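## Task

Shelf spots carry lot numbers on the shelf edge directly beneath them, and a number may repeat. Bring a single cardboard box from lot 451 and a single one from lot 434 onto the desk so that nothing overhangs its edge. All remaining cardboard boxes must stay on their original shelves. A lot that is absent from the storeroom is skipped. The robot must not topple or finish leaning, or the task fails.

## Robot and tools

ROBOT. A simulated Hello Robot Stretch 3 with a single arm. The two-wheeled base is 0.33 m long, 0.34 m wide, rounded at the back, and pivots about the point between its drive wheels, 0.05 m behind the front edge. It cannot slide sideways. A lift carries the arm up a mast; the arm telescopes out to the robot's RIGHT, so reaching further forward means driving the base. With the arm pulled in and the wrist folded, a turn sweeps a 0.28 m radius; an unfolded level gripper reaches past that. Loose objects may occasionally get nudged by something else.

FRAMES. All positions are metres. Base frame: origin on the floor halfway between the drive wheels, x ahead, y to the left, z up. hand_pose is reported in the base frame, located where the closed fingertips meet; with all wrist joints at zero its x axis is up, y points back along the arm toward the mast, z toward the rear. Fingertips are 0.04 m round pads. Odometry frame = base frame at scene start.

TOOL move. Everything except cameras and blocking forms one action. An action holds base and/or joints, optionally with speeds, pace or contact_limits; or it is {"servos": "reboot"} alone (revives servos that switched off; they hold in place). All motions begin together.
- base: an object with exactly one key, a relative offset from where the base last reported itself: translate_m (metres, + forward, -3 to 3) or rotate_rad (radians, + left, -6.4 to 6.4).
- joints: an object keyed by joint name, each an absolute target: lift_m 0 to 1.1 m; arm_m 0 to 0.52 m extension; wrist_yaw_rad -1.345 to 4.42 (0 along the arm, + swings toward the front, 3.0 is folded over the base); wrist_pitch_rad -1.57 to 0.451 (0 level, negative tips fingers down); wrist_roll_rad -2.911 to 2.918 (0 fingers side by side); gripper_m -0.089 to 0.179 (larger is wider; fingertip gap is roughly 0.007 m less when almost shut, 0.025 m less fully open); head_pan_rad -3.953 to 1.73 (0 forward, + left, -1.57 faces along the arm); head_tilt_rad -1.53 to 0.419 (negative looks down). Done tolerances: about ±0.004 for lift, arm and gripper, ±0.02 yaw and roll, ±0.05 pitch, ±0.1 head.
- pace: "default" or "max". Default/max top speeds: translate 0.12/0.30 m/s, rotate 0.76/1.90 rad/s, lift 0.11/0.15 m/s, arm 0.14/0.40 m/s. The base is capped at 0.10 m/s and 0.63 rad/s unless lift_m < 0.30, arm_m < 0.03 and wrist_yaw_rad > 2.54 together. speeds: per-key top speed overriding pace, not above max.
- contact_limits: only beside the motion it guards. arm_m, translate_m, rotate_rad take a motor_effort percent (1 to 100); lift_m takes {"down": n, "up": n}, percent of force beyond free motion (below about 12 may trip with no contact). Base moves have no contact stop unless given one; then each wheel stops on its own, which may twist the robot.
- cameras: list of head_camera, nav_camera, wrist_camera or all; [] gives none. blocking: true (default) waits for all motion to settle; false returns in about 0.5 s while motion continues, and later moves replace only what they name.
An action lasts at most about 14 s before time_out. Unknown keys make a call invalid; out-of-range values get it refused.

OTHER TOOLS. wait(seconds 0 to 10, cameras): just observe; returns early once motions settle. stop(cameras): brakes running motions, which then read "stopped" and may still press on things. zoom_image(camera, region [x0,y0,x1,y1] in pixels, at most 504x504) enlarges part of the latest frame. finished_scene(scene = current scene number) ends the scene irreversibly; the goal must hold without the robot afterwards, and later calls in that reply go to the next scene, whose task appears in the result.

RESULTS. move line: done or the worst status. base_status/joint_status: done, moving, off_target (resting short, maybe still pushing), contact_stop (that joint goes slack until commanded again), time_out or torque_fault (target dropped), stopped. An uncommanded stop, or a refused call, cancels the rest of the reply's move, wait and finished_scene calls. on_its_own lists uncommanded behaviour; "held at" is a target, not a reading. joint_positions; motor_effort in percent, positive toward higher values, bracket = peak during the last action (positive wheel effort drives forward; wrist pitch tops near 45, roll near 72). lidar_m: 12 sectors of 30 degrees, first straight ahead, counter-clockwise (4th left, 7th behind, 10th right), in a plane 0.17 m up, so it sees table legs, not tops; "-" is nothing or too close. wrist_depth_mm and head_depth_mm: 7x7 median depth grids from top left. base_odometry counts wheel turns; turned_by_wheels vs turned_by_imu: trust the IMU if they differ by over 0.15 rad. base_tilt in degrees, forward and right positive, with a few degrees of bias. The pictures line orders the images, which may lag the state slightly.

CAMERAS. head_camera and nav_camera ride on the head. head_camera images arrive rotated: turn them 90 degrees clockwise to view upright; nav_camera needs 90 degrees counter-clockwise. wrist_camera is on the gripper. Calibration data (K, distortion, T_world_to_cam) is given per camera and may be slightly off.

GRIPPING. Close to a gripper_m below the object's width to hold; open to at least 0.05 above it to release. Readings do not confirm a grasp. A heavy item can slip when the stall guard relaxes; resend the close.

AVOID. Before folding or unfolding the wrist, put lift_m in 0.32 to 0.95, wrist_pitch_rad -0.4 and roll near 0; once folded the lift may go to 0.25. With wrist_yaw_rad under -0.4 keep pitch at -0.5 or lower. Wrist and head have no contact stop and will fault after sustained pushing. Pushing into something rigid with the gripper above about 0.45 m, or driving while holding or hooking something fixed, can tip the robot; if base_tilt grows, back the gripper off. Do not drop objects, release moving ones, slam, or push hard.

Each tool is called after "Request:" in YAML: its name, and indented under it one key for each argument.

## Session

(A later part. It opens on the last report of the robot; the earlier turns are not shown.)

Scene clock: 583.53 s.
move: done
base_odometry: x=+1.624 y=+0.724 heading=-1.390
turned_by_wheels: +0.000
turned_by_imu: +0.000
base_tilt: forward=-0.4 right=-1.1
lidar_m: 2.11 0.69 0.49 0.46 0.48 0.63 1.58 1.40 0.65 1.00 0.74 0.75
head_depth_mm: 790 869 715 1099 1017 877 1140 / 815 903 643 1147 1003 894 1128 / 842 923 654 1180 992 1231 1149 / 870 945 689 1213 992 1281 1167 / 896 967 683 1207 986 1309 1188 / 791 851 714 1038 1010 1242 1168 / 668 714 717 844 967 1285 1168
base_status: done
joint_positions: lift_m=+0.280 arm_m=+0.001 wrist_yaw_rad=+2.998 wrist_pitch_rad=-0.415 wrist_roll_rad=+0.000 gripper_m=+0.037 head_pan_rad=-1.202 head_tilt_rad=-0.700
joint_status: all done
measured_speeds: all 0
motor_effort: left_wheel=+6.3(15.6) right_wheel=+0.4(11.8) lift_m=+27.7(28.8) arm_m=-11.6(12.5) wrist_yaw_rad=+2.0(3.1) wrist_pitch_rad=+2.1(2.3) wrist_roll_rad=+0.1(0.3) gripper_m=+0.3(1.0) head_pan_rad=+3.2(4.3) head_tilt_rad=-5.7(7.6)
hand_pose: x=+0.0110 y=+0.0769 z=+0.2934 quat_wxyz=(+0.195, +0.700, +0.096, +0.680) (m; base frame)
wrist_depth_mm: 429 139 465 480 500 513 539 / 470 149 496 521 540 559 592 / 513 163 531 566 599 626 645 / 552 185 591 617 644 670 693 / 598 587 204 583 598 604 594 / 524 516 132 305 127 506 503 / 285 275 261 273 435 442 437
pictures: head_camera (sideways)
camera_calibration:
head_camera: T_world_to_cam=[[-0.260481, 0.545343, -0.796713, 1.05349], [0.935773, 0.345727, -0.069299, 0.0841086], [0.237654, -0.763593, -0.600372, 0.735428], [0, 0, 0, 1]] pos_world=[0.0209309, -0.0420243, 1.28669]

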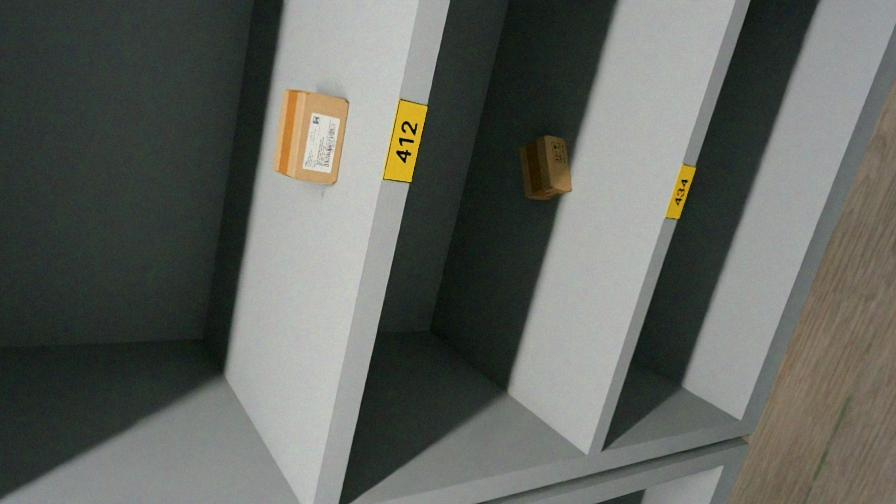

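Request:
move:
  base: {"translate_m": -0.19}
  pace: "max"
  cameras: []

Request:
move:
  base: {"rotate_rad": 0.305}
  joints: {"lift_m": 0.56, "head_pan_rad": -1.57, "head_tilt_rad": -0.7}
  pace: "max"
  cameras: []

Request:
move:
  joints: {"wrist_yaw_rad": 0.25, "wrist_pitch_rad": -0.4, "gripper_m": 0.179}
  pace: "max"
  cameras: ["head_camera", "wrist_camera"]

Scene clock: 664.37 s.
move: done
base_odometry: x=+1.590 y=+0.911 heading=-1.390
turned_by_wheels: +0.000
turned_by_imu: +0.000
base_tilt: forward=-0.3 right=-1.3
lidar_m: 2.07 0.68 0.48 0.46 0.47 0.62 1.56 1.23 0.58 0.58 1.00 0.88
head_depth_mm: 797 881 718 1114 1008 855 983 / 823 905 707 1158 1007 894 1128 / 851 932 698 1184 1001 1255 1155 / 878 948 682 1219 996 1282 1169 / 910 985 683 1253 987 1311 1190 / 944 1005 714 1239 1016 1294 1175 / 928 962 744 1147 1066 1294 1173
base_status: done
joint_positions: lift_m=+0.280 arm_m=+0.001 wrist_yaw_rad=+2.998 wrist_pitch_rad=-0.415 wrist_roll_rad=+0.000 gripper_m=+0.037 head_pan_rad=-1.200 head_tilt_rad=-0.700
joint_status: not commanded
measured_speeds: all 0
motor_effort: left_wheel=-1.0(14.3) right_wheel=-5.8(14.6) lift_m=+26.6(27.2) arm_m=-11.6(11.7) wrist_yaw_rad=+2.0(3.0) wrist_pitch_rad=+2.2(2.3) wrist_roll_rad=-0.2(0.4) gripper_m=+0.7(0.8) head_pan_rad=+3.4(3.8) head_tilt_rad=-5.0(6.2)
hand_pose: x=+0.0110 y=+0.0770 z=+0.2934 quat_wxyz=(+0.195, +0.700, +0.096, +0.680) (m; base frame)
wrist_depth_mm: 422 139 456 471 485 509 533 / 468 149 495 513 538 563 580 / 504 162 531 566 588 620 645 / 547 184 579 603 640 660 682 / 579 579 204 585 597 599 590 / 522 521 133 305 127 512 508 / 286 277 261 272 428 438 441
pictures: none
No camera images: "cameras" was empty.

Scene clock: 667.03 s.
move: done
base_odometry: x=+1.590 y=+0.911 heading=-1.085
turned_by_wheels: +0.305
turned_by_imu: +0.300
base_tilt: forward=-0.4 right=-1.1
lidar_m: 0.91 0.53 0.46 0.45 0.53 0.92 1.23 1.17 0.58 1.01 0.87 1.71
head_depth_mm: 796 883 717 881 905 851 1080 / 820 902 707 1155 1007 970 1120 / 836 921 698 1178 998 1253 1152 / 858 941 688 1204 993 1270 1164 / 886 961 676 1220 981 1304 1178 / 910 984 681 1242 1004 1300 1178 / 936 999 742 1195 1030 1284 1177
base_status: done
joint_positions: lift_m=+0.560 arm_m=+0.001 wrist_yaw_rad=+2.998 wrist_pitch_rad=-0.415 wrist_roll_rad=+0.000 gripper_m=+0.037 head_pan_rad=-1.574 head_tilt_rad=-0.700
joint_status: all done
measured_speeds: all 0
motor_effort: left_wheel=-5.3(13.8) right_wheel=+9.2(13.6) lift_m=+28.4(35.0) arm_m=-11.9(13.1) wrist_yaw_rad=+1.1(3.0) wrist_pitch_rad=+2.4(2.4) wrist_roll_rad=-0.1(0.3) gripper_m=+0.1(0.8) head_pan_rad=+3.0(4.4) head_tilt_rad=-4.2(7.7)
hand_pose: x=+0.0110 y=+0.0769 z=+0.5733 quat_wxyz=(+0.195, +0.700, +0.096, +0.680) (m; base frame)
wrist_depth_mm: 544 139 493 474 452 438 423 / 604 149 532 516 492 475 456 / 662 163 570 568 546 510 491 / 748 184 620 629 599 565 535 / 855 795 204 677 641 628 598 / 876 876 133 787 127 713 671 / 778 770 268 755 741 734 710
pictures: none
No camera images: "cameras" was empty.

Scene clock: 669.00 s.
move: done
base_odometry: x=+1.590 y=+0.911 heading=-1.085
turned_by_wheels: +0.000
turned_by_imu: +0.000
base_tilt: forward=-0.4 right=-1.2
lidar_m: 0.92 0.52 0.45 0.46 0.53 0.91 1.24 1.17 0.58 1.01 0.88 1.71
head_depth_mm: 802 884 715 893 923 856 1086 / 820 902 709 1156 1011 898 1127 / 839 917 700 1180 1004 1248 1146 / 860 939 693 1206 989 1277 1162 / 886 960 676 1229 988 1310 1184 / 911 984 681 1247 1005 1307 1151 / 940 1002 741 1187 1035 1289 1174
base_status: not commanded
joint_positions: lift_m=+0.560 arm_m=+0.001 wrist_yaw_rad=+0.253 wrist_pitch_rad=-0.415 wrist_roll_rad=+0.000 gripper_m=+0.179 head_pan_rad=-1.570 head_tilt_rad=-0.700
joint_status: all done
measured_speeds: all 0
motor_effort: left_wheel=-5.3(5.9) right_wheel=+9.4(10.0) lift_m=+23.5(28.3) arm_m=-12.6(13.6) wrist_yaw_rad=-3.0(6.8) wrist_pitch_rad=+2.3(4.3) wrist_roll_rad=+0.0(0.3) gripper_m=+0.9(83.4) head_pan_rad=+3.4(3.9) head_tilt_rad=-3.3(4.9)
hand_pose: x=+0.0348 y=-0.3632 z=+0.5733 quat_wxyz=(+0.705, +0.232, -0.668, -0.057) (m; base frame)
wrist_depth_mm: 878 619 722 775 703 662 584 / - 604 520 493 486 484 473 / - 712 781 - 374 355 349 / - - - - 942 339 295 / - 817 - - - 865 754 / 119 812 816 779 768 759 118 / 118 757 763 716 663 648 108
pictures: head_camera (sideways), wrist_camera
camera_calibration:
head_camera: T_world_to_cam=[[-0.0466057, 0.60294, -0.796424, 1.05181], [0.997491, -0.014443, -0.0693061, 0.0837414], [-0.0532902, -0.797655, -0.600754, 0.7377], [0, 0, 0, 1]] pos_world=[0.00480126, -0.0445383, 1.28667]
wrist_camera: T_world_to_cam=[[-0.957922, -0.285906, -0.0253474, -0.0493321], [-0.145574, 0.560047, -0.815571, 0.708573], [0.247372, -0.777564, -0.578102, 0.206614], [0, 0, 0, 1]] pos_world=[0.00478259, -0.250283, 0.696086]

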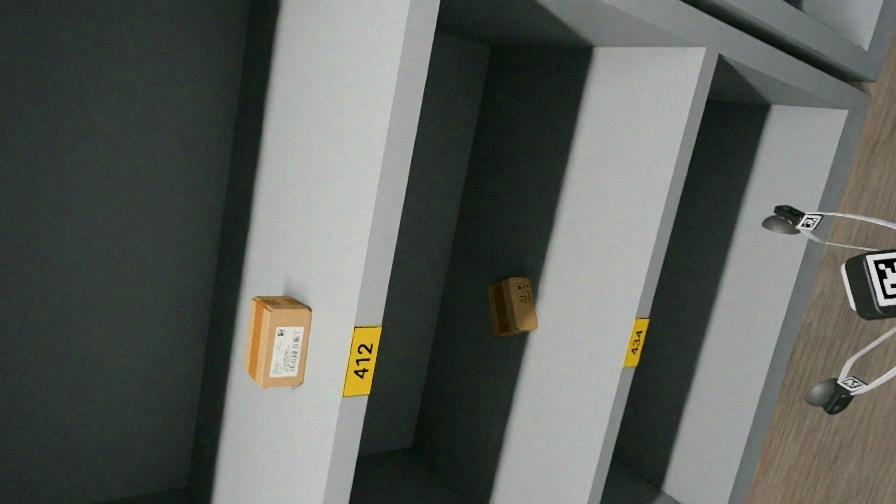

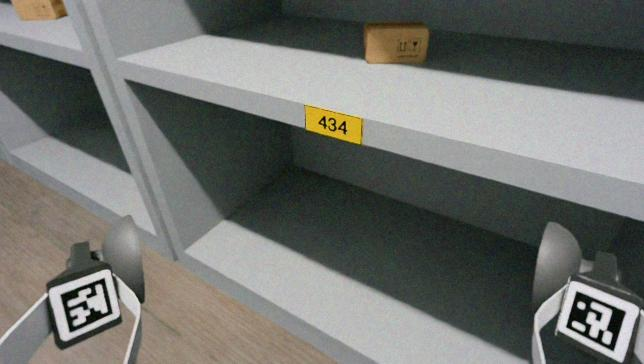

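Request:
zoom_image:
  camera: "wrist_camera"
  region: [350, 10, 450, 80]

Scaled by 5.040.

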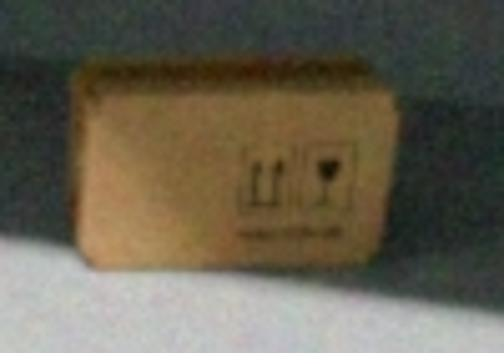

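Request:
move:
  base: {"translate_m": 0.03}
  joints: {"lift_m": 0.541, "wrist_yaw_rad": 0.24, "wrist_pitch_rad": -0.33}
  cameras: []

Request:
move:
  joints: {"arm_m": 0.30}
  contact_limits: {"arm_m": 30}
  cameras: ["wrist_camera", "head_camera"]

Scene clock: 715.07 s.
move: done
base_odometry: x=+1.604 y=+0.885 heading=-1.086
turned_by_wheels: +0.000
turned_by_imu: +0.000
base_tilt: forward=-0.3 right=-1.3
lidar_m: 0.90 0.52 0.45 0.45 0.52 0.90 1.26 1.18 0.60 1.02 0.86 1.69
head_depth_mm: 804 889 716 1111 981 875 1049 / 826 909 707 1156 1008 1175 1141 / 847 927 697 1185 1004 1258 1147 / 868 950 688 1206 995 1274 1163 / 891 969 679 1229 982 1302 1188 / 917 984 712 1240 1011 1301 1159 / 941 982 741 1158 1035 1291 1163
base_status: done
joint_positions: lift_m=+0.541 arm_m=+0.001 wrist_yaw_rad=+0.243 wrist_pitch_rad=-0.351 wrist_roll_rad=+0.000 gripper_m=+0.179 head_pan_rad=-1.570 head_tilt_rad=-0.700
joint_status: all done
measured_speeds: all 0
motor_effort: left_wheel=+1.0(7.0) right_wheel=+7.7(12.3) lift_m=+23.2(25.4) arm_m=-11.5(12.1) wrist_yaw_rad=-2.6(5.6) wrist_pitch_rad=+3.4(5.5) wrist_roll_rad=+0.2(0.3) gripper_m=+0.4(1.1) head_pan_rad=+3.4(4.2) head_tilt_rad=-2.3(3.1)
hand_pose: x=+0.0344 y=-0.3711 z=+0.5690 quat_wxyz=(+0.706, +0.207, -0.676, -0.038) (m; base frame)
wrist_depth_mm: 935 590 736 844 729 664 603 / - 593 572 566 522 553 545 / - 689 534 436 377 376 373 / - 757 794 - 935 331 297 / - 766 - - 970 857 715 / 119 145 811 782 777 777 118 / 119 748 761 708 687 657 108
pictures: none
No camera images: "cameras" was empty.

Scene clock: 718.50 s.
move: done
base_odometry: x=+1.604 y=+0.885 heading=-1.086
turned_by_wheels: +0.000
turned_by_imu: +0.000
base_tilt: forward=-0.4 right=-1.2
lidar_m: 0.90 0.52 0.45 0.45 0.52 0.90 1.26 1.17 0.60 1.02 0.86 1.68
head_depth_mm: 802 891 716 1109 979 872 1045 / 826 907 706 1156 1012 1142 1104 / 844 925 697 1182 995 622 1123 / 867 945 687 1210 992 735 1171 / 895 968 679 1241 985 1305 1174 / 916 981 711 1246 1010 1307 1177 / 939 986 743 1163 1036 1294 1169
base_status: not commanded
joint_positions: lift_m=+0.541 arm_m=+0.300 wrist_yaw_rad=+0.243 wrist_pitch_rad=-0.350 wrist_roll_rad=+0.000 gripper_m=+0.179 head_pan_rad=-1.570 head_tilt_rad=-0.700
joint_status: all done
measured_speeds: all 0
motor_effort: left_wheel=+1.0(1.3) right_wheel=+8.4(8.7) lift_m=+22.7(24.1) arm_m=+13.1(15.5) wrist_yaw_rad=-2.4(4.6) wrist_pitch_rad=+3.3(3.6) wrist_roll_rad=-0.2(0.3) gripper_m=+0.1(1.5) head_pan_rad=+3.5(3.9) head_tilt_rad=-2.1(3.0)
contact_limits: arm_m 30 (drawing in: default 31, maximum 55; extending or still: default 40, maximum 69)
hand_pose: x=+0.0344 y=-0.6706 z=+0.5691 quat_wxyz=(+0.706, +0.207, -0.676, -0.038) (m; base frame)
wrist_depth_mm: 413 498 609 543 471 414 370 / 428 503 569 545 487 442 389 / 390 387 381 336 270 373 365 / 293 290 288 284 281 282 281 / 234 231 231 230 228 226 227 / 119 146 192 192 191 190 121 / 118 165 165 165 164 160 108
pictures: head_camera (sideways), wrist_camera
camera_calibration:
head_camera: T_world_to_cam=[[-0.0468104, 0.602924, -0.796424, 1.05181], [0.997496, -0.0141044, -0.0693061, 0.0837414], [-0.0530194, -0.797674, -0.600754, 0.737699], [0, 0, 0, 1]] pos_world=[0.00481638, -0.0445387, 1.28667]
wrist_camera: T_world_to_cam=[[-0.960414, -0.277631, -0.0229132, -0.133446], [-0.126879, 0.509172, -0.851261, 0.862791], [0.248003, -0.814656, -0.524242, -0.0902906], [0, 0, 0, 1]] pos_world=[0.00369913, -0.549914, 0.684069]

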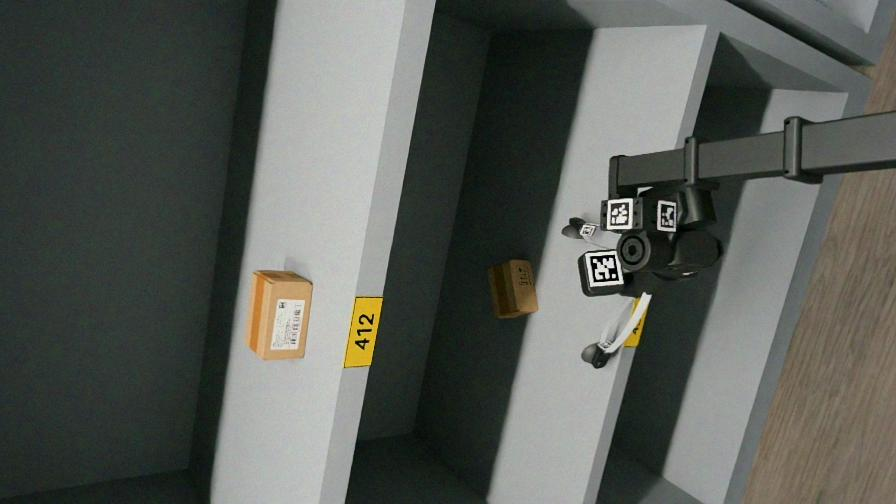

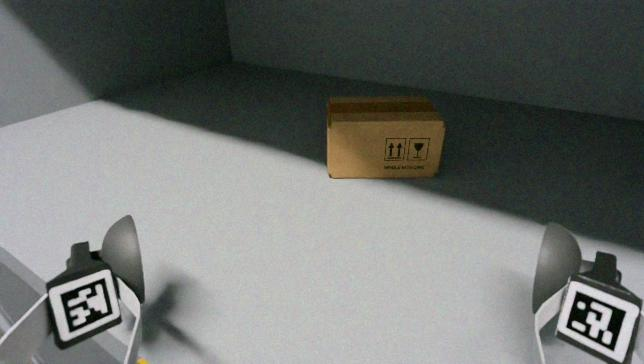

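Request:
move:
  joints: {"arm_m": 0.461}
  contact_limits: {"arm_m": 28}
  cameras: ["wrist_camera"]

Request:
move:
  joints: {"gripper_m": 0.05}
  cameras: ["wrist_camera"]

Scene clock: 734.47 s.
move: done
base_odometry: x=+1.604 y=+0.885 heading=-1.086
turned_by_wheels: +0.000
turned_by_imu: +0.000
base_tilt: forward=-0.3 right=-1.3
lidar_m: 0.90 0.52 0.45 0.45 0.52 0.90 1.26 1.18 0.60 1.02 0.86 1.68
head_depth_mm: 801 887 716 1108 979 876 1050 / 824 907 707 1156 1008 894 1109 / 848 930 697 1187 776 609 1142 / 869 941 684 1212 815 1276 1165 / 890 968 679 1233 981 1314 1181 / 916 986 710 1243 1011 1299 1173 / 939 981 743 1160 1035 1283 1171
base_status: not commanded
joint_positions: lift_m=+0.541 arm_m=+0.461 wrist_yaw_rad=+0.243 wrist_pitch_rad=-0.350 wrist_roll_rad=+0.000 gripper_m=+0.179 head_pan_rad=-1.570 head_tilt_rad=-0.700
joint_status: all done
measured_speeds: all 0
motor_effort: left_wheel=+0.6(1.2) right_wheel=+7.3(8.8) lift_m=+24.6(25.3) arm_m=+12.6(15.6) wrist_yaw_rad=-3.5(4.9) wrist_pitch_rad=+3.3(3.5) wrist_roll_rad=+0.0(0.3) gripper_m=+0.7(1.3) head_pan_rad=+3.2(3.6) head_tilt_rad=+0.6(1.3)
contact_limits: arm_m 28 (drawing in: default 31, maximum 55; extending or still: default 40, maximum 69)
hand_pose: x=+0.0344 y=-0.8316 z=+0.5691 quat_wxyz=(+0.706, +0.207, -0.676, -0.038) (m; base frame)
wrist_depth_mm: 381 455 436 368 319 283 253 / 394 477 471 397 339 296 267 / 383 386 383 377 350 317 281 / 291 289 287 287 282 280 279 / 233 231 214 150 157 227 225 / 119 145 134 134 134 189 121 / 116 161 156 147 151 159 108
pictures: wrist_camera
camera_calibration:
wrist_camera: T_world_to_cam=[[-0.960414, -0.277633, -0.0229095, -0.178149], [-0.126859, 0.509091, -0.851313, 0.944754], [0.248016, -0.814706, -0.524158, -0.221538], [0, 0, 0, 1]] pos_world=[0.00369902, -0.710914, 0.684079]

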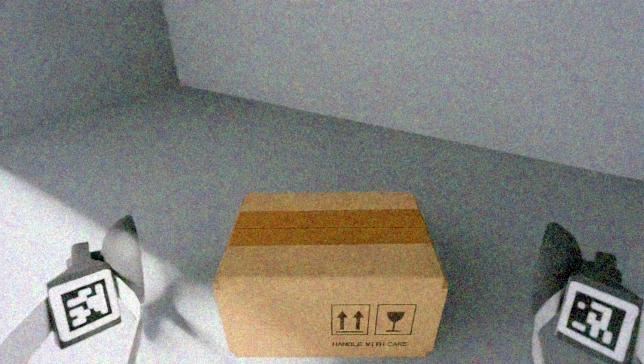

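Scene clock: 736.30 s.
move: done
base_odometry: x=+1.604 y=+0.885 heading=-1.086
turned_by_wheels: +0.000
turned_by_imu: +0.000
base_tilt: forward=-0.3 right=-1.2
lidar_m: 0.90 0.52 0.45 0.45 0.52 0.90 1.26 1.18 0.60 1.02 0.86 1.68
head_depth_mm: 808 890 717 1105 979 870 1050 / 823 909 705 1153 1009 898 1103 / 849 925 700 1180 776 608 1140 / 870 944 688 1217 816 1283 1168 / 894 966 680 1243 990 1298 1180 / 917 983 709 1248 1008 1298 1180 / 934 977 741 1160 1031 1297 1170
base_status: not commanded
joint_positions: lift_m=+0.541 arm_m=+0.461 wrist_yaw_rad=+0.243 wrist_pitch_rad=-0.347 wrist_roll_rad=+0.000 gripper_m=+0.051 head_pan_rad=-1.570 head_tilt_rad=-0.700
joint_status: all done
measured_speeds: all 0
motor_effort: left_wheel=+0.9(1.4) right_wheel=+7.4(8.4) lift_m=+25.6(26.7) arm_m=+12.3(13.7) wrist_yaw_rad=-3.3(4.3) wrist_pitch_rad=+2.6(3.4) wrist_roll_rad=+0.0(0.3) gripper_m=-16.3(89.2) head_pan_rad=+2.9(3.5) head_tilt_rad=+1.0(2.1)
contact_limits: arm_m 28 (drawing in: default 31, maximum 55; extending or still: default 40, maximum 69)
hand_pose: x=+0.0345 y=-0.8320 z=+0.5700 quat_wxyz=(+0.706, +0.206, -0.676, -0.037) (m; base frame)
wrist_depth_mm: 376 456 434 367 319 280 252 / 391 478 473 398 341 301 268 / 382 392 385 381 356 315 279 / 296 291 290 289 283 285 279 / 234 234 154 153 151 228 226 / 195 125 135 138 135 127 190 / 172 158 157 155 155 120 164
pictures: wrist_camera
camera_calibration:
wrist_camera: T_world_to_cam=[[-0.960392, -0.277721, -0.0227631, -0.178301], [-0.12608, 0.505939, -0.853305, 0.944215], [0.248497, -0.816637, -0.520915, -0.224902], [0, 0, 0, 1]] pos_world=[0.00369517, -0.710897, 0.68449]

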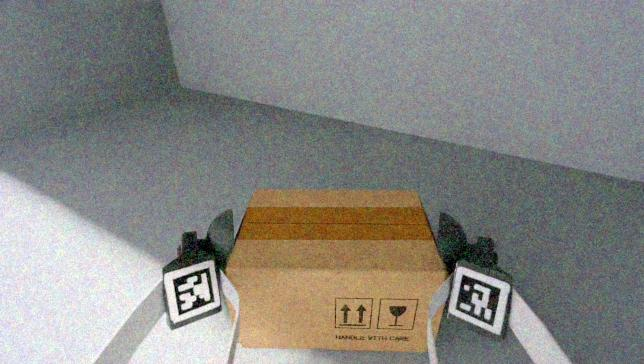

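Request:
move:
  joints: {"lift_m": 0.606}
  cameras: []

Request:
move:
  joints: {"arm_m": 0.005}
  cameras: ["wrist_camera"]

Request:
move:
  base: {"rotate_rad": -0.309}
  joints: {"wrist_yaw_rad": 2.65, "wrist_pitch_rad": -0.4, "head_pan_rad": -3.14, "head_tilt_rad": -0.3}
  cameras: ["wrist_camera"]

Scene clock: 812.90 s.
move: done
base_odometry: x=+1.604 y=+0.885 heading=-1.086
turned_by_wheels: +0.000
turned_by_imu: +0.000
base_tilt: forward=-0.4 right=-1.1
lidar_m: 0.90 0.52 0.45 0.45 0.52 0.90 1.26 1.18 0.60 1.02 0.86 1.68
head_depth_mm: 805 889 714 1107 986 870 1050 / 826 908 707 1161 1006 873 440 / 846 926 701 1171 687 885 1140 / 867 942 685 1194 910 1275 1162 / 895 966 677 1232 990 1302 1179 / 919 984 710 1242 1011 1299 1179 / 940 981 741 1161 1040 1294 1171
base_status: not commanded
joint_positions: lift_m=+0.606 arm_m=+0.461 wrist_yaw_rad=+0.243 wrist_pitch_rad=-0.352 wrist_roll_rad=+0.000 gripper_m=+0.051 head_pan_rad=-1.570 head_tilt_rad=-0.700
joint_status: all done
measured_speeds: all 0
motor_effort: left_wheel=+1.0(1.2) right_wheel=+7.7(8.9) lift_m=+31.2(33.2) arm_m=+11.0(12.1) wrist_yaw_rad=-4.1(4.1) wrist_pitch_rad=+3.7(3.8) wrist_roll_rad=-0.1(0.3) gripper_m=-16.2(16.7) head_pan_rad=+3.3(3.3) head_tilt_rad=+2.3(3.3)
contact_limits: arm_m 28 (drawing in: default 31, maximum 55; extending or still: default 40, maximum 69)
hand_pose: x=+0.0343 y=-0.8314 z=+0.6337 quat_wxyz=(+0.706, +0.208, -0.676, -0.039) (m; base frame)
wrist_depth_mm: 379 453 434 369 319 280 253 / 389 475 475 395 339 301 266 / 404 486 504 432 365 318 280 / 401 414 415 408 380 338 298 / 334 336 156 149 154 325 310 / 280 125 135 138 136 127 271 / 245 225 158 153 154 120 233
pictures: none
No camera images: "cameras" was empty.

Scene clock: 817.43 s.
move: done
base_odometry: x=+1.604 y=+0.885 heading=-1.086
turned_by_wheels: +0.000
turned_by_imu: +0.000
base_tilt: forward=-0.3 right=-1.2
lidar_m: 0.89 0.52 0.45 0.45 0.52 0.90 1.26 1.18 0.60 1.02 0.86 1.68
head_depth_mm: 800 882 716 1073 981 875 1043 / 828 907 709 1148 1005 1174 1139 / 848 925 698 1182 997 1265 1160 / 865 947 686 1214 997 1278 629 / 895 966 678 1229 987 1299 651 / 917 982 712 1249 1007 1302 1170 / 940 982 744 1163 1037 1284 1172
base_status: not commanded
joint_positions: lift_m=+0.606 arm_m=+0.005 wrist_yaw_rad=+0.243 wrist_pitch_rad=-0.352 wrist_roll_rad=+0.000 gripper_m=+0.051 head_pan_rad=-1.570 head_tilt_rad=-0.700
joint_status: all done
measured_speeds: all 0
motor_effort: left_wheel=+0.3(1.3) right_wheel=+7.7(8.7) lift_m=+25.3(32.0) arm_m=-12.5(14.7) wrist_yaw_rad=-3.8(4.8) wrist_pitch_rad=+3.8(3.8) wrist_roll_rad=-0.2(0.3) gripper_m=-16.2(16.5) head_pan_rad=+2.1(3.2) head_tilt_rad=+2.6(3.7)
hand_pose: x=+0.0343 y=-0.3754 z=+0.6336 quat_wxyz=(+0.706, +0.208, -0.676, -0.039) (m; base frame)
wrist_depth_mm: - 584 719 852 747 664 596 / 930 629 747 822 756 690 628 / - 648 549 549 544 537 535 / - 752 763 458 412 412 406 / - - 154 149 154 347 327 / 998 124 135 138 136 126 776 / 875 815 158 154 153 120 752
pictures: wrist_camera
camera_calibration:
wrist_camera: T_world_to_cam=[[-0.960449, -0.277506, -0.0229894, -0.0499803], [-0.127243, 0.510822, -0.850217, 0.767377], [0.247684, -0.813665, -0.52593, 0.185509], [0, 0, 0, 1]] pos_world=[0.00369235, -0.254921, 0.748853]

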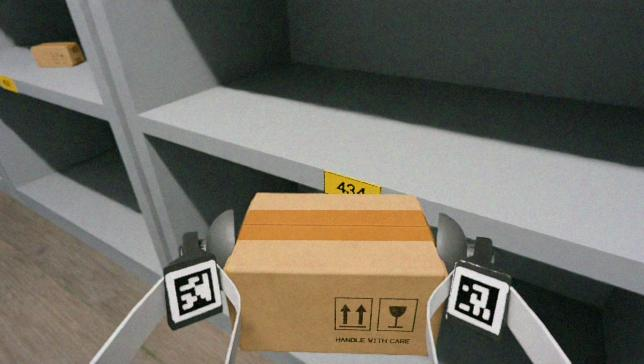

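Scene clock: 819.63 s.
move: done
base_odometry: x=+1.604 y=+0.885 heading=-1.394
turned_by_wheels: -0.309
turned_by_imu: -0.304
base_tilt: forward=-0.4 right=-1.1
lidar_m: 2.08 0.67 0.47 0.45 0.46 0.61 1.51 1.26 0.60 0.64 0.96 0.86
head_depth_mm: 1092 1084 1064 1061 1056 1045 1039 / 1512 1498 1483 1452 1445 1434 1413 / 1957 2033 2134 2237 2319 1974 1594 / 1956 2027 2141 2239 2377 2054 1579 / 1931 2032 2109 2233 2356 2074 1559 / 1942 1997 2126 2205 2333 2045 1564 / 1906 1999 2123 2184 2307 2035 1559
base_status: done
joint_positions: lift_m=+0.606 arm_m=+0.005 wrist_yaw_rad=+2.647 wrist_pitch_rad=-0.420 wrist_roll_rad=+0.000 gripper_m=+0.051 head_pan_rad=-3.148 head_tilt_rad=-0.296
joint_status: all done
measured_speeds: translate_m=+0.000 rotate_rad=+0.000 lift_m=+0.000 arm_m=+0.000 wrist_yaw_rad=+0.000 wrist_pitch_rad=+0.000 wrist_roll_rad=+0.000 head_pan_rad=+0.024 head_tilt_rad=+0.000
motor_effort: left_wheel=+8.1(12.1) right_wheel=-10.3(13.4) lift_m=+28.5(28.5) arm_m=-10.1(12.4) wrist_yaw_rad=+2.2(5.7) wrist_pitch_rad=+3.4(5.7) wrist_roll_rad=+0.0(0.4) gripper_m=-15.8(16.6) head_pan_rad=+3.1(5.2) head_tilt_rad=-3.3(8.0)
hand_pose: x=+0.0851 y=+0.0472 z=+0.6181 quat_wxyz=(+0.313, +0.706, -0.026, +0.635) (m; base frame)
wrist_depth_mm: 390 429 478 539 628 742 917 / 415 459 515 591 701 843 - / 442 488 559 649 770 961 - / 470 525 610 692 858 - - / 507 569 156 149 154 - - / 195 125 134 138 136 127 903 / 203 124 158 154 154 120 795
pictures: wrist_camera
camera_calibration:
wrist_camera: T_world_to_cam=[[0.89665, -0.442003, -0.0255363, -0.0330358], [-0.276199, -0.513357, -0.812514, 0.582538], [0.346024, 0.735594, -0.582382, 0.461964], [0, 0, 0, 1]] pos_world=[0.0306671, -0.0553701, 0.741517]

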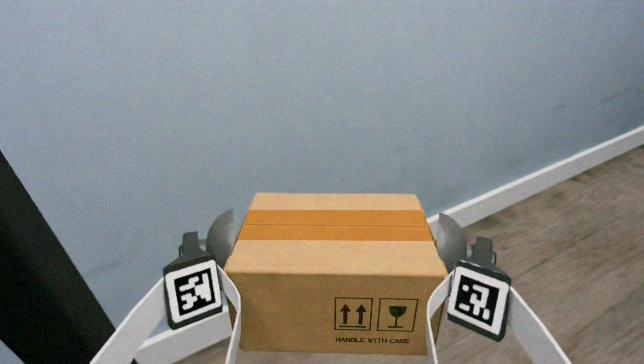

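Request:
move:
  joints: {"lift_m": 0.285}
  pace: "max"
  cameras: []

Request:
move:
  base: {"translate_m": -1.70}
  pace: "max"
  cameras: []

Request:
move:
  base: {"rotate_rad": 1.764}
  joints: {"head_pan_rad": -2.9}
  pace: "max"
  cameras: ["nav_camera", "wrist_camera"]

Scene clock: 835.93 s.
move: done
base_odometry: x=+1.604 y=+0.885 heading=-1.394
turned_by_wheels: +0.000
turned_by_imu: +0.000
base_tilt: forward=-0.3 right=-1.2
lidar_m: 2.08 0.67 0.47 0.45 0.46 0.61 1.51 1.26 0.60 0.64 0.96 0.86
head_depth_mm: 1114 1109 1098 1082 1069 1064 1058 / 1581 1552 1527 1503 1484 1467 1433 / 1964 2012 2125 2209 2340 1962 1581 / 1969 2043 2141 2277 2377 2048 1568 / 1939 2028 2105 2213 2371 2077 1566 / 1921 1985 2110 2211 2352 2057 1555 / 1900 2006 2088 2205 2314 2025 1560
base_status: not commanded
joint_positions: lift_m=+0.285 arm_m=+0.005 wrist_yaw_rad=+2.647 wrist_pitch_rad=-0.422 wrist_roll_rad=+0.000 gripper_m=+0.051 head_pan_rad=-3.140 head_tilt_rad=-0.300
joint_status: all done
measured_speeds: all 0
motor_effort: left_wheel=+7.7(8.4) right_wheel=-10.8(11.2) lift_m=+24.5(29.1) arm_m=-6.3(9.0) wrist_yaw_rad=+2.2(3.9) wrist_pitch_rad=+3.6(3.8) wrist_roll_rad=-0.1(0.3) gripper_m=-15.9(16.5) head_pan_rad=+3.9(4.0) head_tilt_rad=-3.3(4.1)
hand_pose: x=+0.0850 y=+0.0470 z=+0.2967 quat_wxyz=(+0.313, +0.706, -0.025, +0.634) (m; base frame)
wrist_depth_mm: 391 428 475 543 628 741 902 / 416 459 518 588 702 835 - / 443 493 556 654 761 891 907 / 473 531 594 675 720 720 719 / 501 558 156 149 154 602 600 / 196 124 135 138 136 127 507 / 203 264 155 154 154 122 445
pictures: none
No camera images: "cameras" was empty.

Scene clock: 843.00 s.
move: done
base_odometry: x=+1.305 y=+2.558 heading=-1.394
turned_by_wheels: +0.000
turned_by_imu: -0.002
base_tilt: forward=-0.4 right=-1.2
lidar_m: 1.74 0.55 0.39 0.37 0.38 0.51 0.50 0.51 0.68 1.66 0.83 1.49
head_depth_mm: 421 442 465 490 519 549 583 / 419 439 461 486 514 543 577 / 417 438 458 483 509 541 574 / 415 433 455 478 506 536 569 / 411 431 452 476 502 531 563 / 409 427 449 472 498 527 560 / 406 425 446 469 494 523 555
base_status: done
joint_positions: lift_m=+0.285 arm_m=+0.005 wrist_yaw_rad=+2.647 wrist_pitch_rad=-0.422 wrist_roll_rad=+0.000 gripper_m=+0.051 head_pan_rad=-3.140 head_tilt_rad=-0.301
joint_status: not commanded
measured_speeds: all 0
motor_effort: left_wheel=+0.9(9.8) right_wheel=-9.5(18.5) lift_m=+29.9(31.9) arm_m=-1.6(7.2) wrist_yaw_rad=+1.7(4.2) wrist_pitch_rad=+3.6(3.8) wrist_roll_rad=-0.1(0.4) gripper_m=-15.9(16.7) head_pan_rad=+2.5(3.8) head_tilt_rad=+1.3(3.4)
hand_pose: x=+0.0849 y=+0.0471 z=+0.2967 quat_wxyz=(+0.313, +0.706, -0.025, +0.634) (m; base frame)
wrist_depth_mm: 329 363 409 458 529 632 781 / 351 387 437 503 587 713 894 / 376 419 475 556 651 792 891 / 401 451 506 581 684 726 720 / 426 478 155 149 154 597 590 / 195 124 134 138 136 127 508 / 203 267 155 154 154 122 443
pictures: none
No camera images: "cameras" was empty.

Scene clock: 845.20 s.
move: done
base_odometry: x=+1.305 y=+2.558 heading=+0.370
turned_by_wheels: +1.764
turned_by_imu: +1.729
base_tilt: forward=-0.3 right=-1.2
lidar_m: 0.37 0.40 0.50 0.50 0.54 0.82 3.07 0.83 1.54 0.99 0.47 0.38
head_depth_mm: 2886 3002 3150 3295 3087 2110 1593 / 2980 3170 3272 3474 3057 2056 1592 / 3103 3263 3466 3562 3028 2061 1571 / 3195 3437 3545 3687 2984 2056 1573 / 1010 1061 1120 1178 1249 1333 1409 / 833 863 901 939 992 1033 1087 / 710 734 760 794 841 893 942
base_status: done
joint_positions: lift_m=+0.285 arm_m=+0.005 wrist_yaw_rad=+2.647 wrist_pitch_rad=-0.422 wrist_roll_rad=+0.000 gripper_m=+0.051 head_pan_rad=-2.896 head_tilt_rad=-0.301
joint_status: all done
measured_speeds: all 0
motor_effort: left_wheel=-5.5(15.0) right_wheel=+8.8(15.5) lift_m=+29.5(31.0) arm_m=-12.9(12.9) wrist_yaw_rad=+2.7(2.9) wrist_pitch_rad=+3.6(3.8) wrist_roll_rad=-0.3(0.3) gripper_m=-16.2(16.4) head_pan_rad=-3.4(4.7) head_tilt_rad=+2.7(3.5)
hand_pose: x=+0.0849 y=+0.0471 z=+0.2967 quat_wxyz=(+0.313, +0.706, -0.025, +0.634) (m; base frame)
wrist_depth_mm: 444 472 501 - 545 403 314 / 470 498 - - 576 420 319 / 499 - - 682 638 433 328 / - 600 639 703 630 453 338 / 574 610 156 149 154 451 348 / 195 125 135 138 136 127 362 / 202 265 155 154 153 122 358
pictures: nav_camera (sideways), wrist_camera
camera_calibration:
nav_camera: T_world_to_cam=[[-0.258738, -0.0823809, 0.962428, -1.20805], [-0.256873, 0.966349, 0.0136591, 0.0339587], [-0.931166, -0.243688, -0.271193, 0.311872], [0, 0, 0, 1]] pos_world=[-0.0134409, -0.0563369, 1.24678]
wrist_camera: T_world_to_cam=[[0.896862, -0.441569, -0.0256027, -0.0411386], [-0.276654, -0.514861, -0.811406, 0.321013], [0.34511, 0.734803, -0.583921, 0.27554], [0, 0, 0, 1]] pos_world=[0.0306138, -0.0553559, 0.420313]

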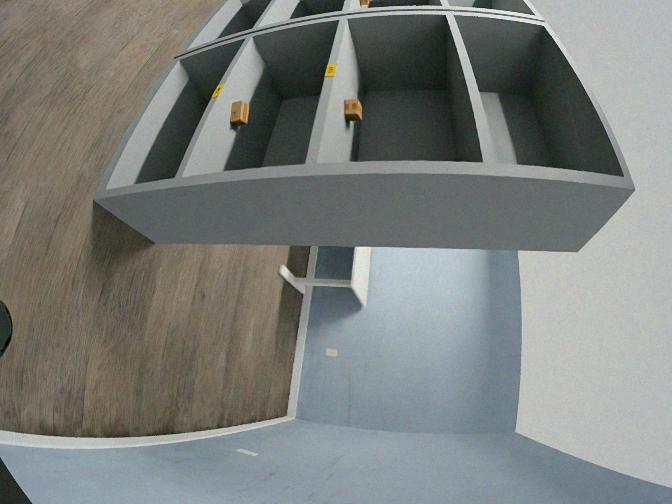

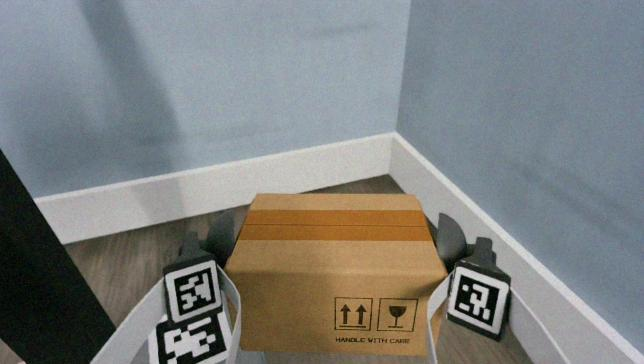

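Request:
move:
  base: {"rotate_rad": 0.036}
  joints: {"head_pan_rad": -3.14}
  cameras: []

Request:
move:
  base: {"translate_m": -2.75}
  pace: "max"
  cameras: []

Request:
move:
  base: {"rotate_rad": -0.19}
  joints: {"head_pan_rad": -1.57, "head_tilt_rad": -0.6, "lift_m": 0.82}
  pace: "max"
  cameras: ["nav_camera", "head_camera"]

Scene clock: 886.27 s.
move: done
base_odometry: x=+1.305 y=+2.558 heading=+0.405
turned_by_wheels: +0.036
turned_by_imu: +0.035
base_tilt: forward=-0.3 right=-1.2
lidar_m: 0.37 0.41 0.50 0.50 0.55 0.85 3.08 0.83 1.54 0.91 0.46 0.37
head_depth_mm: 2715 2624 2464 2288 2176 1918 1579 / 2969 3139 3272 3444 3035 2102 1601 / 3037 3132 3265 3459 3024 2053 1576 / 3079 3220 3339 3579 3000 2066 1567 / 3118 3262 3411 3675 2909 2034 1565 / 3160 3364 3519 3667 2940 2025 1556 / 2885 3320 1088 1119 1142 1189 1231
base_status: done
joint_positions: lift_m=+0.285 arm_m=+0.005 wrist_yaw_rad=+2.647 wrist_pitch_rad=-0.422 wrist_roll_rad=+0.000 gripper_m=+0.051 head_pan_rad=-3.148 head_tilt_rad=-0.301
joint_status: all done
measured_speeds: all 0
motor_effort: left_wheel=-8.6(11.5) right_wheel=+9.1(11.7) lift_m=+29.2(29.4) arm_m=-12.4(13.1) wrist_yaw_rad=+1.6(2.7) wrist_pitch_rad=+3.6(3.8) wrist_roll_rad=+0.0(0.3) gripper_m=-15.8(16.6) head_pan_rad=-1.5(4.0) head_tilt_rad=+5.5(5.9)
hand_pose: x=+0.0849 y=+0.0471 z=+0.2967 quat_wxyz=(+0.313, +0.706, -0.025, +0.634) (m; base frame)
wrist_depth_mm: 446 471 492 - 563 418 315 / 476 495 - - 584 427 325 / - - - - 645 449 333 / 565 603 633 679 641 467 342 / 585 613 156 149 154 451 353 / 195 124 135 138 136 127 363 / 202 266 155 154 154 123 363
pictures: none
No camera images: "cameras" was empty.

Scene clock: 896.90 s.
move: done
base_odometry: x=-1.222 y=+1.474 heading=+0.405
turned_by_wheels: +0.000
turned_by_imu: -0.002
base_tilt: forward=-0.3 right=-1.2
lidar_m: 1.61 1.15 0.94 0.93 0.85 0.69 0.69 0.76 0.53 1.28 1.99 1.62
head_depth_mm: 565 590 620 648 679 717 757 / 574 600 627 658 691 729 772 / 583 607 637 672 704 746 788 / 592 617 649 681 719 756 803 / 599 627 659 693 730 774 823 / 609 640 671 705 742 794 839 / 620 648 684 717 758 806 855
base_status: done
joint_positions: lift_m=+0.285 arm_m=+0.005 wrist_yaw_rad=+2.647 wrist_pitch_rad=-0.422 wrist_roll_rad=+0.000 gripper_m=+0.051 head_pan_rad=-3.140 head_tilt_rad=-0.300
joint_status: not commanded
measured_speeds: all 0
motor_effort: left_wheel=-2.7(16.2) right_wheel=-7.3(11.4) lift_m=+26.1(28.9) arm_m=-6.8(13.0) wrist_yaw_rad=+2.1(3.3) wrist_pitch_rad=+3.6(3.8) wrist_roll_rad=-0.3(0.4) gripper_m=-16.0(16.7) head_pan_rad=+3.1(4.1) head_tilt_rad=+4.0(6.0)
hand_pose: x=+0.0849 y=+0.0471 z=+0.2967 quat_wxyz=(+0.313, +0.706, -0.025, +0.634) (m; base frame)
wrist_depth_mm: - - - - - - - / - 958 - - - - - / 911 940 943 949 921 916 914 / 756 749 746 740 728 720 724 / 598 643 156 149 154 604 587 / 195 125 135 138 136 127 503 / 202 264 155 154 154 122 441
pictures: none
No camera images: "cameras" was empty.

Scene clock: 901.27 s.
move: done
base_odometry: x=-1.222 y=+1.474 heading=+0.216
turned_by_wheels: -0.190
turned_by_imu: -0.187
base_tilt: forward=-0.3 right=-1.2
lidar_m: 1.61 1.36 0.98 0.93 0.96 0.72 0.69 0.71 0.53 1.02 2.36 1.68
head_depth_mm: 1816 1793 1635 1143 848 674 814 / 2500 2495 1738 1136 841 669 600 / 3282 3535 1712 1119 835 664 1223 / 3246 3508 1667 1109 830 660 577 / 3223 3479 3492 1162 821 659 318 / 3152 3406 3540 2476 1849 1399 1184 / 3194 3498 3467 2465 1841 1468 1231
base_status: done
joint_positions: lift_m=+0.820 arm_m=+0.005 wrist_yaw_rad=+2.647 wrist_pitch_rad=-0.423 wrist_roll_rad=+0.000 gripper_m=+0.051 head_pan_rad=-1.570 head_tilt_rad=-0.602
joint_status: all done
measured_speeds: all 0
motor_effort: left_wheel=+4.8(12.9) right_wheel=-6.4(15.2) lift_m=+28.7(35.2) arm_m=-6.7(7.6) wrist_yaw_rad=+2.4(2.8) wrist_pitch_rad=+3.7(3.9) wrist_roll_rad=-0.3(0.4) gripper_m=-16.0(16.6) head_pan_rad=-2.6(5.9) head_tilt_rad=+0.0(10.6)
hand_pose: x=+0.0849 y=+0.0470 z=+0.8316 quat_wxyz=(+0.313, +0.706, -0.025, +0.634) (m; base frame)
wrist_depth_mm: - - - - - - - / - - - - - - - / - - - - - - - / - - - - - - - / 208 - 154 149 154 - - / 195 124 135 138 136 127 - / 202 124 157 154 154 120 -
pictures: head_camera (sideways), nav_camera (sideways)
camera_calibration:
head_camera: T_world_to_cam=[[-0.0468253, 0.521551, -0.851934, 1.12419], [0.997505, -0.0206923, -0.0674941, 0.0813911], [-0.05283, -0.852969, -0.519281, 0.6317], [0, 0, 0, 1]] pos_world=[0.00482507, -0.0458153, 1.29126]
nav_camera: T_world_to_cam=[[0.0176075, -0.544085, 0.838845, -1.04849], [-0.999785, -0.0188051, 0.00878849, 0.0448358], [0.0109929, -0.838819, -0.544299, 0.661518], [0, 0, 0, 1]] pos_world=[0.0560155, -0.0147304, 1.23919]

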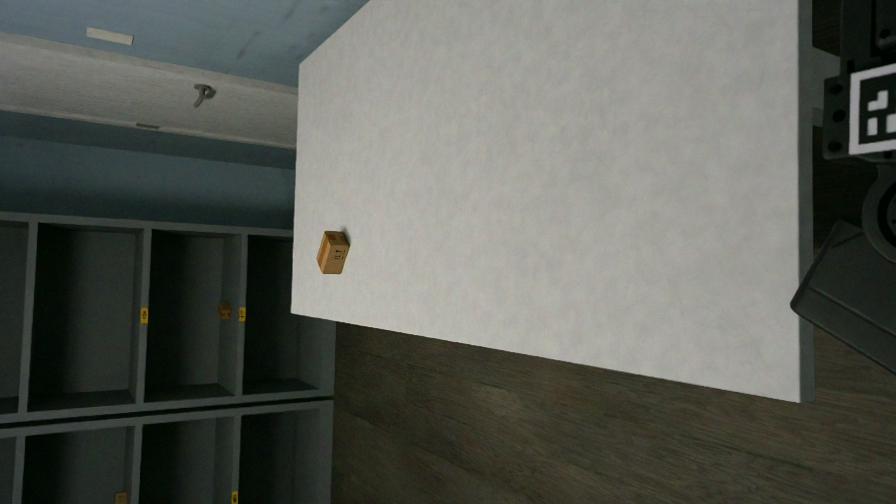

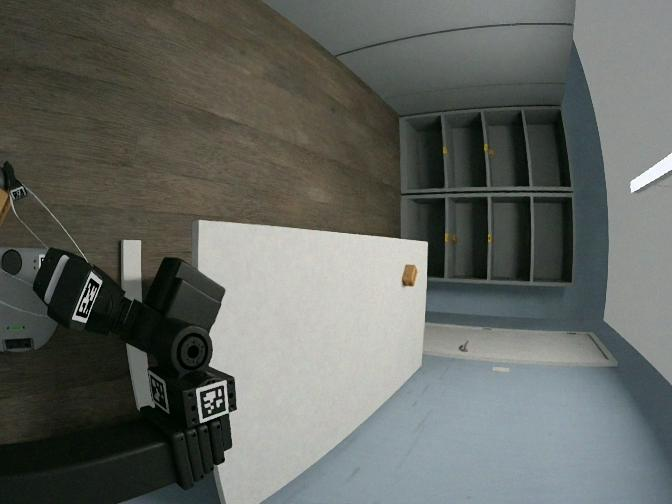

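Request:
move:
  base: {"translate_m": -0.12}
  joints: {"wrist_yaw_rad": 0.0, "wrist_pitch_rad": -0.33}
  cameras: []

Request:
move:
  joints: {"arm_m": 0.18, "lift_m": 0.75}
  cameras: ["head_camera", "wrist_camera"]

Request:
move:
  joints: {"lift_m": 0.725}
  speeds: {"lift_m": 0.03}
  contact_limits: {"lift_m": {"down": 13}}
  cameras: ["wrist_camera"]

Scene clock: 941.37 s.
move: done
base_odometry: x=-1.339 y=+1.448 heading=+0.216
turned_by_wheels: +0.000
turned_by_imu: +0.000
base_tilt: forward=-0.4 right=-1.2
lidar_m: 1.73 1.36 0.97 0.93 0.84 0.60 0.57 0.59 0.50 0.50 2.52 1.80
head_depth_mm: 1506 1489 1460 1152 848 674 1238 / 2075 2067 1751 1136 846 673 600 / 3277 3535 1728 1125 835 537 370 / 3284 3589 1704 1115 828 502 325 / 3272 3521 1664 1104 825 623 1184 / 3195 3435 3431 1147 819 654 1177 / 3142 3477 3471 2474 1763 652 1170
base_status: done
joint_positions: lift_m=+0.820 arm_m=+0.005 wrist_yaw_rad=+0.003 wrist_pitch_rad=-0.359 wrist_roll_rad=+0.000 gripper_m=+0.051 head_pan_rad=-1.570 head_tilt_rad=-0.600
joint_status: all done
measured_speeds: all 0
motor_effort: left_wheel=-5.4(8.9) right_wheel=-4.8(12.4) lift_m=+31.4(31.6) arm_m=-5.6(6.6) wrist_yaw_rad=-3.8(6.3) wrist_pitch_rad=+4.9(7.5) wrist_roll_rad=+0.1(0.4) gripper_m=-16.0(16.5) head_pan_rad=-2.7(3.7) head_tilt_rad=+3.6(4.4)
hand_pose: x=-0.0209 y=-0.3814 z=+0.8461 quat_wxyz=(+0.696, +0.128, -0.695, -0.126) (m; base frame)
wrist_depth_mm: - - - - - - - / - - - - - - - / - - - - - - - / - - - - - - - / - - 154 149 151 - - / - 124 135 138 136 123 - / 271 254 155 154 154 120 264
pictures: none
No camera images: "cameras" was empty.

Scene clock: 943.90 s.
move: done
base_odometry: x=-1.339 y=+1.448 heading=+0.216
turned_by_wheels: +0.000
turned_by_imu: +0.000
base_tilt: forward=-0.4 right=-1.1
lidar_m: 1.73 1.36 0.97 0.93 0.84 0.60 0.57 0.59 0.50 0.50 2.52 1.81
head_depth_mm: 1506 1484 1456 1145 849 673 319 / 2076 2077 1745 1148 845 382 334 / 3261 3523 1739 1124 835 404 834 / 3254 3464 1696 1119 832 428 1187 / 3235 3565 1669 1107 826 657 1187 / 3247 3415 3465 1147 820 656 1178 / 3115 3446 3520 2449 1766 653 1146
base_status: not commanded
joint_positions: lift_m=+0.750 arm_m=+0.180 wrist_yaw_rad=+0.003 wrist_pitch_rad=-0.359 wrist_roll_rad=+0.000 gripper_m=+0.051 head_pan_rad=-1.570 head_tilt_rad=-0.600
joint_status: all done
measured_speeds: all 0
motor_effort: left_wheel=-6.0(6.1) right_wheel=-4.5(5.6) lift_m=+24.5(27.8) arm_m=+12.3(14.9) wrist_yaw_rad=-4.1(4.1) wrist_pitch_rad=+4.8(5.0) wrist_roll_rad=+0.1(0.3) gripper_m=-16.3(16.5) head_pan_rad=-2.7(3.6) head_tilt_rad=+3.0(4.0)
hand_pose: x=-0.0209 y=-0.5564 z=+0.7761 quat_wxyz=(+0.696, +0.127, -0.695, -0.126) (m; base frame)
wrist_depth_mm: - - - - - - - / - - - - - - - / - - - - - - - / - - - - - - - / 266 263 155 150 151 258 257 / 222 213 135 138 136 127 216 / 195 124 158 154 154 120 186
pictures: head_camera (sideways), wrist_camera
camera_calibration:
head_camera: T_world_to_cam=[[-0.0466543, 0.519879, -0.852965, 1.12553], [0.997498, -0.0211506, -0.067451, 0.0813351], [-0.053107, -0.853978, -0.517591, 0.629503], [0, 0, 0, 1]] pos_world=[0.00481017, -0.0458358, 1.29135]
wrist_camera: T_world_to_cam=[[-0.998887, -0.0410534, -0.0232329, -0.0190039], [-0.00216487, 0.531898, -0.846806, 0.985696], [0.0471218, -0.845813, -0.531394, 0.108971], [0, 0, 0, 1]] pos_world=[-0.0219838, -0.4329, 0.892158]

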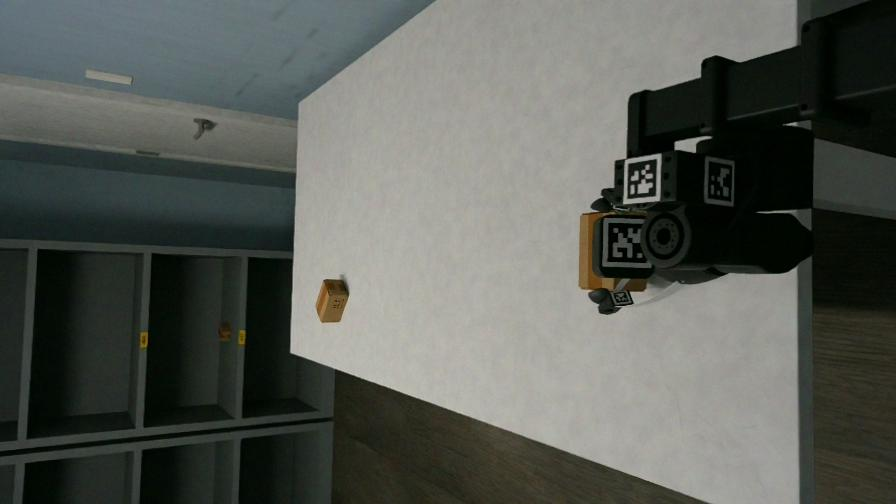

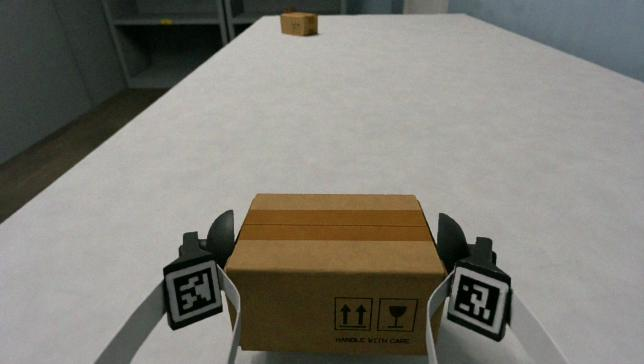

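Scene clock: 945.17 s.
move: done
base_odometry: x=-1.339 y=+1.448 heading=+0.216
turned_by_wheels: +0.000
turned_by_imu: +0.000
base_tilt: forward=-0.4 right=-1.2
lidar_m: 1.73 1.36 0.97 0.93 0.83 0.60 0.57 0.58 0.50 0.50 2.53 1.81
head_depth_mm: 1500 1479 1463 1159 852 676 603 / 2066 2049 1742 1134 841 419 350 / 3292 3554 1723 1124 834 417 426 / 3189 3563 1673 1122 831 442 1157 / 3271 3561 1650 1099 821 657 1178 / 3185 3468 3529 1148 821 656 1178 / 3157 3427 3529 2460 1774 653 1145
base_status: not commanded
joint_positions: lift_m=+0.725 arm_m=+0.180 wrist_yaw_rad=+0.003 wrist_pitch_rad=-0.338 wrist_roll_rad=+0.000 gripper_m=+0.051 head_pan_rad=-1.570 head_tilt_rad=-0.600
joint_status: all done
measured_speeds: all 0
motor_effort: left_wheel=-5.9(6.1) right_wheel=-4.7(5.4) lift_m=+22.7(25.6) arm_m=+13.0(13.9) wrist_yaw_rad=-2.7(3.9) wrist_pitch_rad=+1.0(4.9) wrist_roll_rad=-0.2(0.3) gripper_m=-15.6(16.5) head_pan_rad=-3.0(3.3) head_tilt_rad=+2.3(3.7)
contact_limits: lift_m down 13 (down: maximum 72; up: maximum 65)
hand_pose: x=-0.0209 y=-0.5587 z=+0.7560 quat_wxyz=(+0.698, +0.120, -0.696, -0.118) (m; base frame)
wrist_depth_mm: - - - - - - - / - - - - - - - / - - - - - - - / 284 269 266 182 181 273 272 / 235 235 154 153 152 230 229 / 196 183 135 138 136 126 191 / 173 157 158 156 156 123 164
pictures: wrist_camera
camera_calibration:
wrist_camera: T_world_to_cam=[[-0.998885, -0.0415502, -0.0224242, -0.0204448], [-0.00212179, 0.51396, -0.857812, 0.968202], [0.0471673, -0.856807, -0.513475, 0.0766355], [0, 0, 0, 1]] pos_world=[-0.0219823, -0.432804, 0.869427]

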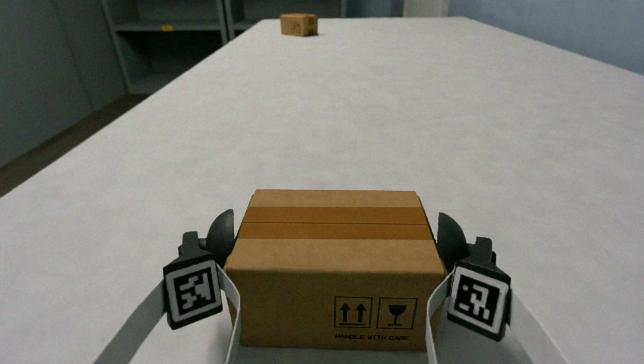

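Request:
move:
  joints: {"gripper_m": 0.179}
  cameras: ["wrist_camera"]

Request:
move:
  joints: {"lift_m": 0.82}
  cameras: ["wrist_camera", "head_camera"]

Scene clock: 952.00 s.
move: done
base_odometry: x=-1.339 y=+1.448 heading=+0.216
turned_by_wheels: +0.000
turned_by_imu: +0.000
base_tilt: forward=-0.2 right=-1.1
lidar_m: 1.73 1.36 0.97 0.93 0.83 0.60 0.57 0.59 0.50 0.50 2.52 1.80
head_depth_mm: 1492 1490 1461 1150 853 674 604 / 2092 2064 1745 1134 845 420 350 / 3208 3556 1724 1122 836 417 426 / 3264 3593 1690 1112 830 442 1159 / 3250 3536 1653 1105 823 656 1182 / 3193 3480 3485 1149 819 654 1184 / 3164 3491 3470 2461 1774 653 1164
base_status: not commanded
joint_positions: lift_m=+0.725 arm_m=+0.180 wrist_yaw_rad=+0.003 wrist_pitch_rad=-0.343 wrist_roll_rad=+0.000 gripper_m=+0.179 head_pan_rad=-1.570 head_tilt_rad=-0.600
joint_status: all done
measured_speeds: all 0
motor_effort: left_wheel=-5.5(6.1) right_wheel=-4.6(5.3) lift_m=+29.3(30.2) arm_m=+11.9(13.0) wrist_yaw_rad=-3.8(4.4) wrist_pitch_rad=+1.9(2.0) wrist_roll_rad=-0.2(0.3) gripper_m=+0.7(83.6) head_pan_rad=-3.3(3.3) head_tilt_rad=+2.2(3.4)
contact_limits: lift_m down 13 (down: maximum 72; up: maximum 65)
hand_pose: x=-0.0209 y=-0.5582 z=+0.7549 quat_wxyz=(+0.697, +0.122, -0.696, -0.120) (m; base frame)
wrist_depth_mm: - - - - - - - / - - - - - - - / - - - - - - - / 278 266 262 179 259 269 267 / 241 231 214 151 156 227 226 / 119 180 145 137 138 190 121 / 118 161 160 155 155 159 108
pictures: wrist_camera
camera_calibration:
wrist_camera: T_world_to_cam=[[-0.998885, -0.0414381, -0.0226096, -0.0202481], [-0.00213269, 0.518093, -0.855322, 0.967396], [0.0471568, -0.85432, -0.517603, 0.0810108], [0, 0, 0, 1]] pos_world=[-0.0219826, -0.432831, 0.868909]

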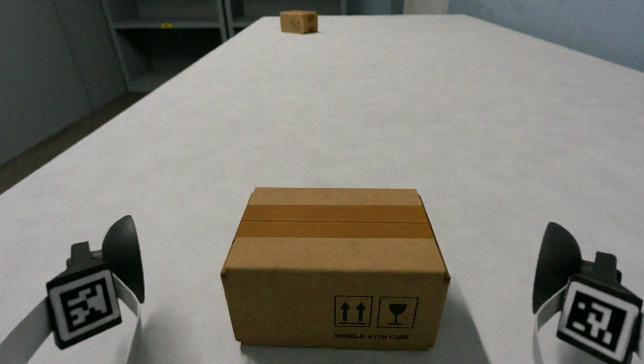

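Scene clock: 953.70 s.
move: done
base_odometry: x=-1.339 y=+1.448 heading=+0.216
turned_by_wheels: +0.000
turned_by_imu: +0.000
base_tilt: forward=-0.3 right=-1.2
lidar_m: 1.73 1.36 0.97 0.93 0.84 0.60 0.57 0.59 0.50 0.50 2.53 1.80
head_depth_mm: 1505 1491 1459 1148 851 320 - / 2093 2076 1768 1136 389 349 1198 / 3259 3508 1719 1125 370 372 834 / 3261 3532 1710 1108 474 400 1187 / 3248 3578 1661 1104 772 658 1183 / 3167 3471 3455 1154 822 654 1179 / 3139 3467 3452 2479 1772 651 1154
base_status: not commanded
joint_positions: lift_m=+0.820 arm_m=+0.180 wrist_yaw_rad=+0.003 wrist_pitch_rad=-0.344 wrist_roll_rad=+0.000 gripper_m=+0.179 head_pan_rad=-1.570 head_tilt_rad=-0.600
joint_status: all done
measured_speeds: all 0
motor_effort: left_wheel=-5.6(6.1) right_wheel=-4.8(5.4) lift_m=+30.5(33.8) arm_m=+12.6(12.6) wrist_yaw_rad=-2.1(4.8) wrist_pitch_rad=+2.1(2.2) wrist_roll_rad=-0.3(0.3) gripper_m=+0.6(1.1) head_pan_rad=-2.8(3.3) head_tilt_rad=+2.7(3.0)
hand_pose: x=-0.0209 y=-0.5581 z=+0.8497 quat_wxyz=(+0.697, +0.122, -0.696, -0.120) (m; base frame)
wrist_depth_mm: - - - - - - - / - - - - - - - / - - - - - - - / - - - - - - - / - 143 - - - - - / 119 126 - - - - 117 / 118 265 264 215 256 262 108
pictures: head_camera (sideways), wrist_camera
camera_calibration:
head_camera: T_world_to_cam=[[-0.0466541, 0.519879, -0.852965, 1.12553], [0.997498, -0.021151, -0.067451, 0.0813351], [-0.0531074, -0.853978, -0.517591, 0.629503], [0, 0, 0, 1]] pos_world=[0.00481014, -0.0458358, 1.29135]
wrist_camera: T_world_to_cam=[[-0.998885, -0.0414147, -0.0226481, -0.0180556], [-0.00213469, 0.518947, -0.854804, 1.04843], [0.0471546, -0.853803, -0.518457, 0.13117], [0, 0, 0, 1]] pos_world=[-0.0219827, -0.432836, 0.963801]

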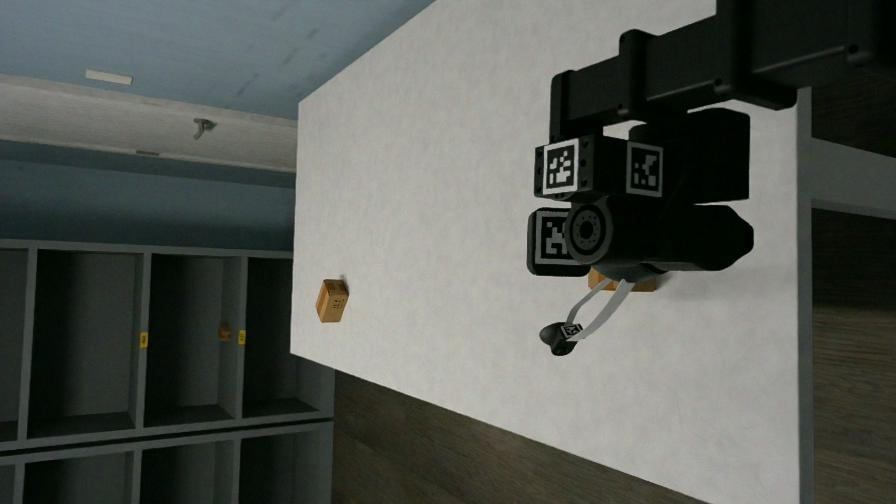

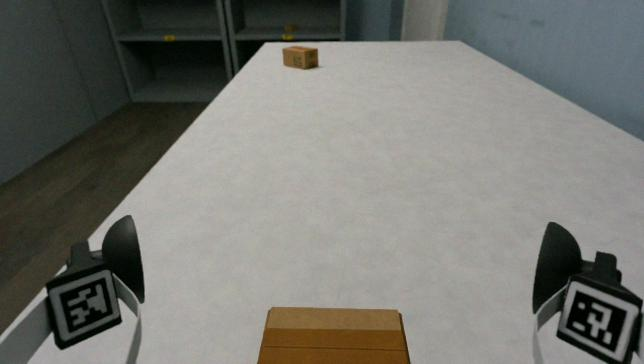

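Request:
finished_scene:
  scene: 2

The scene is finished: the task was done.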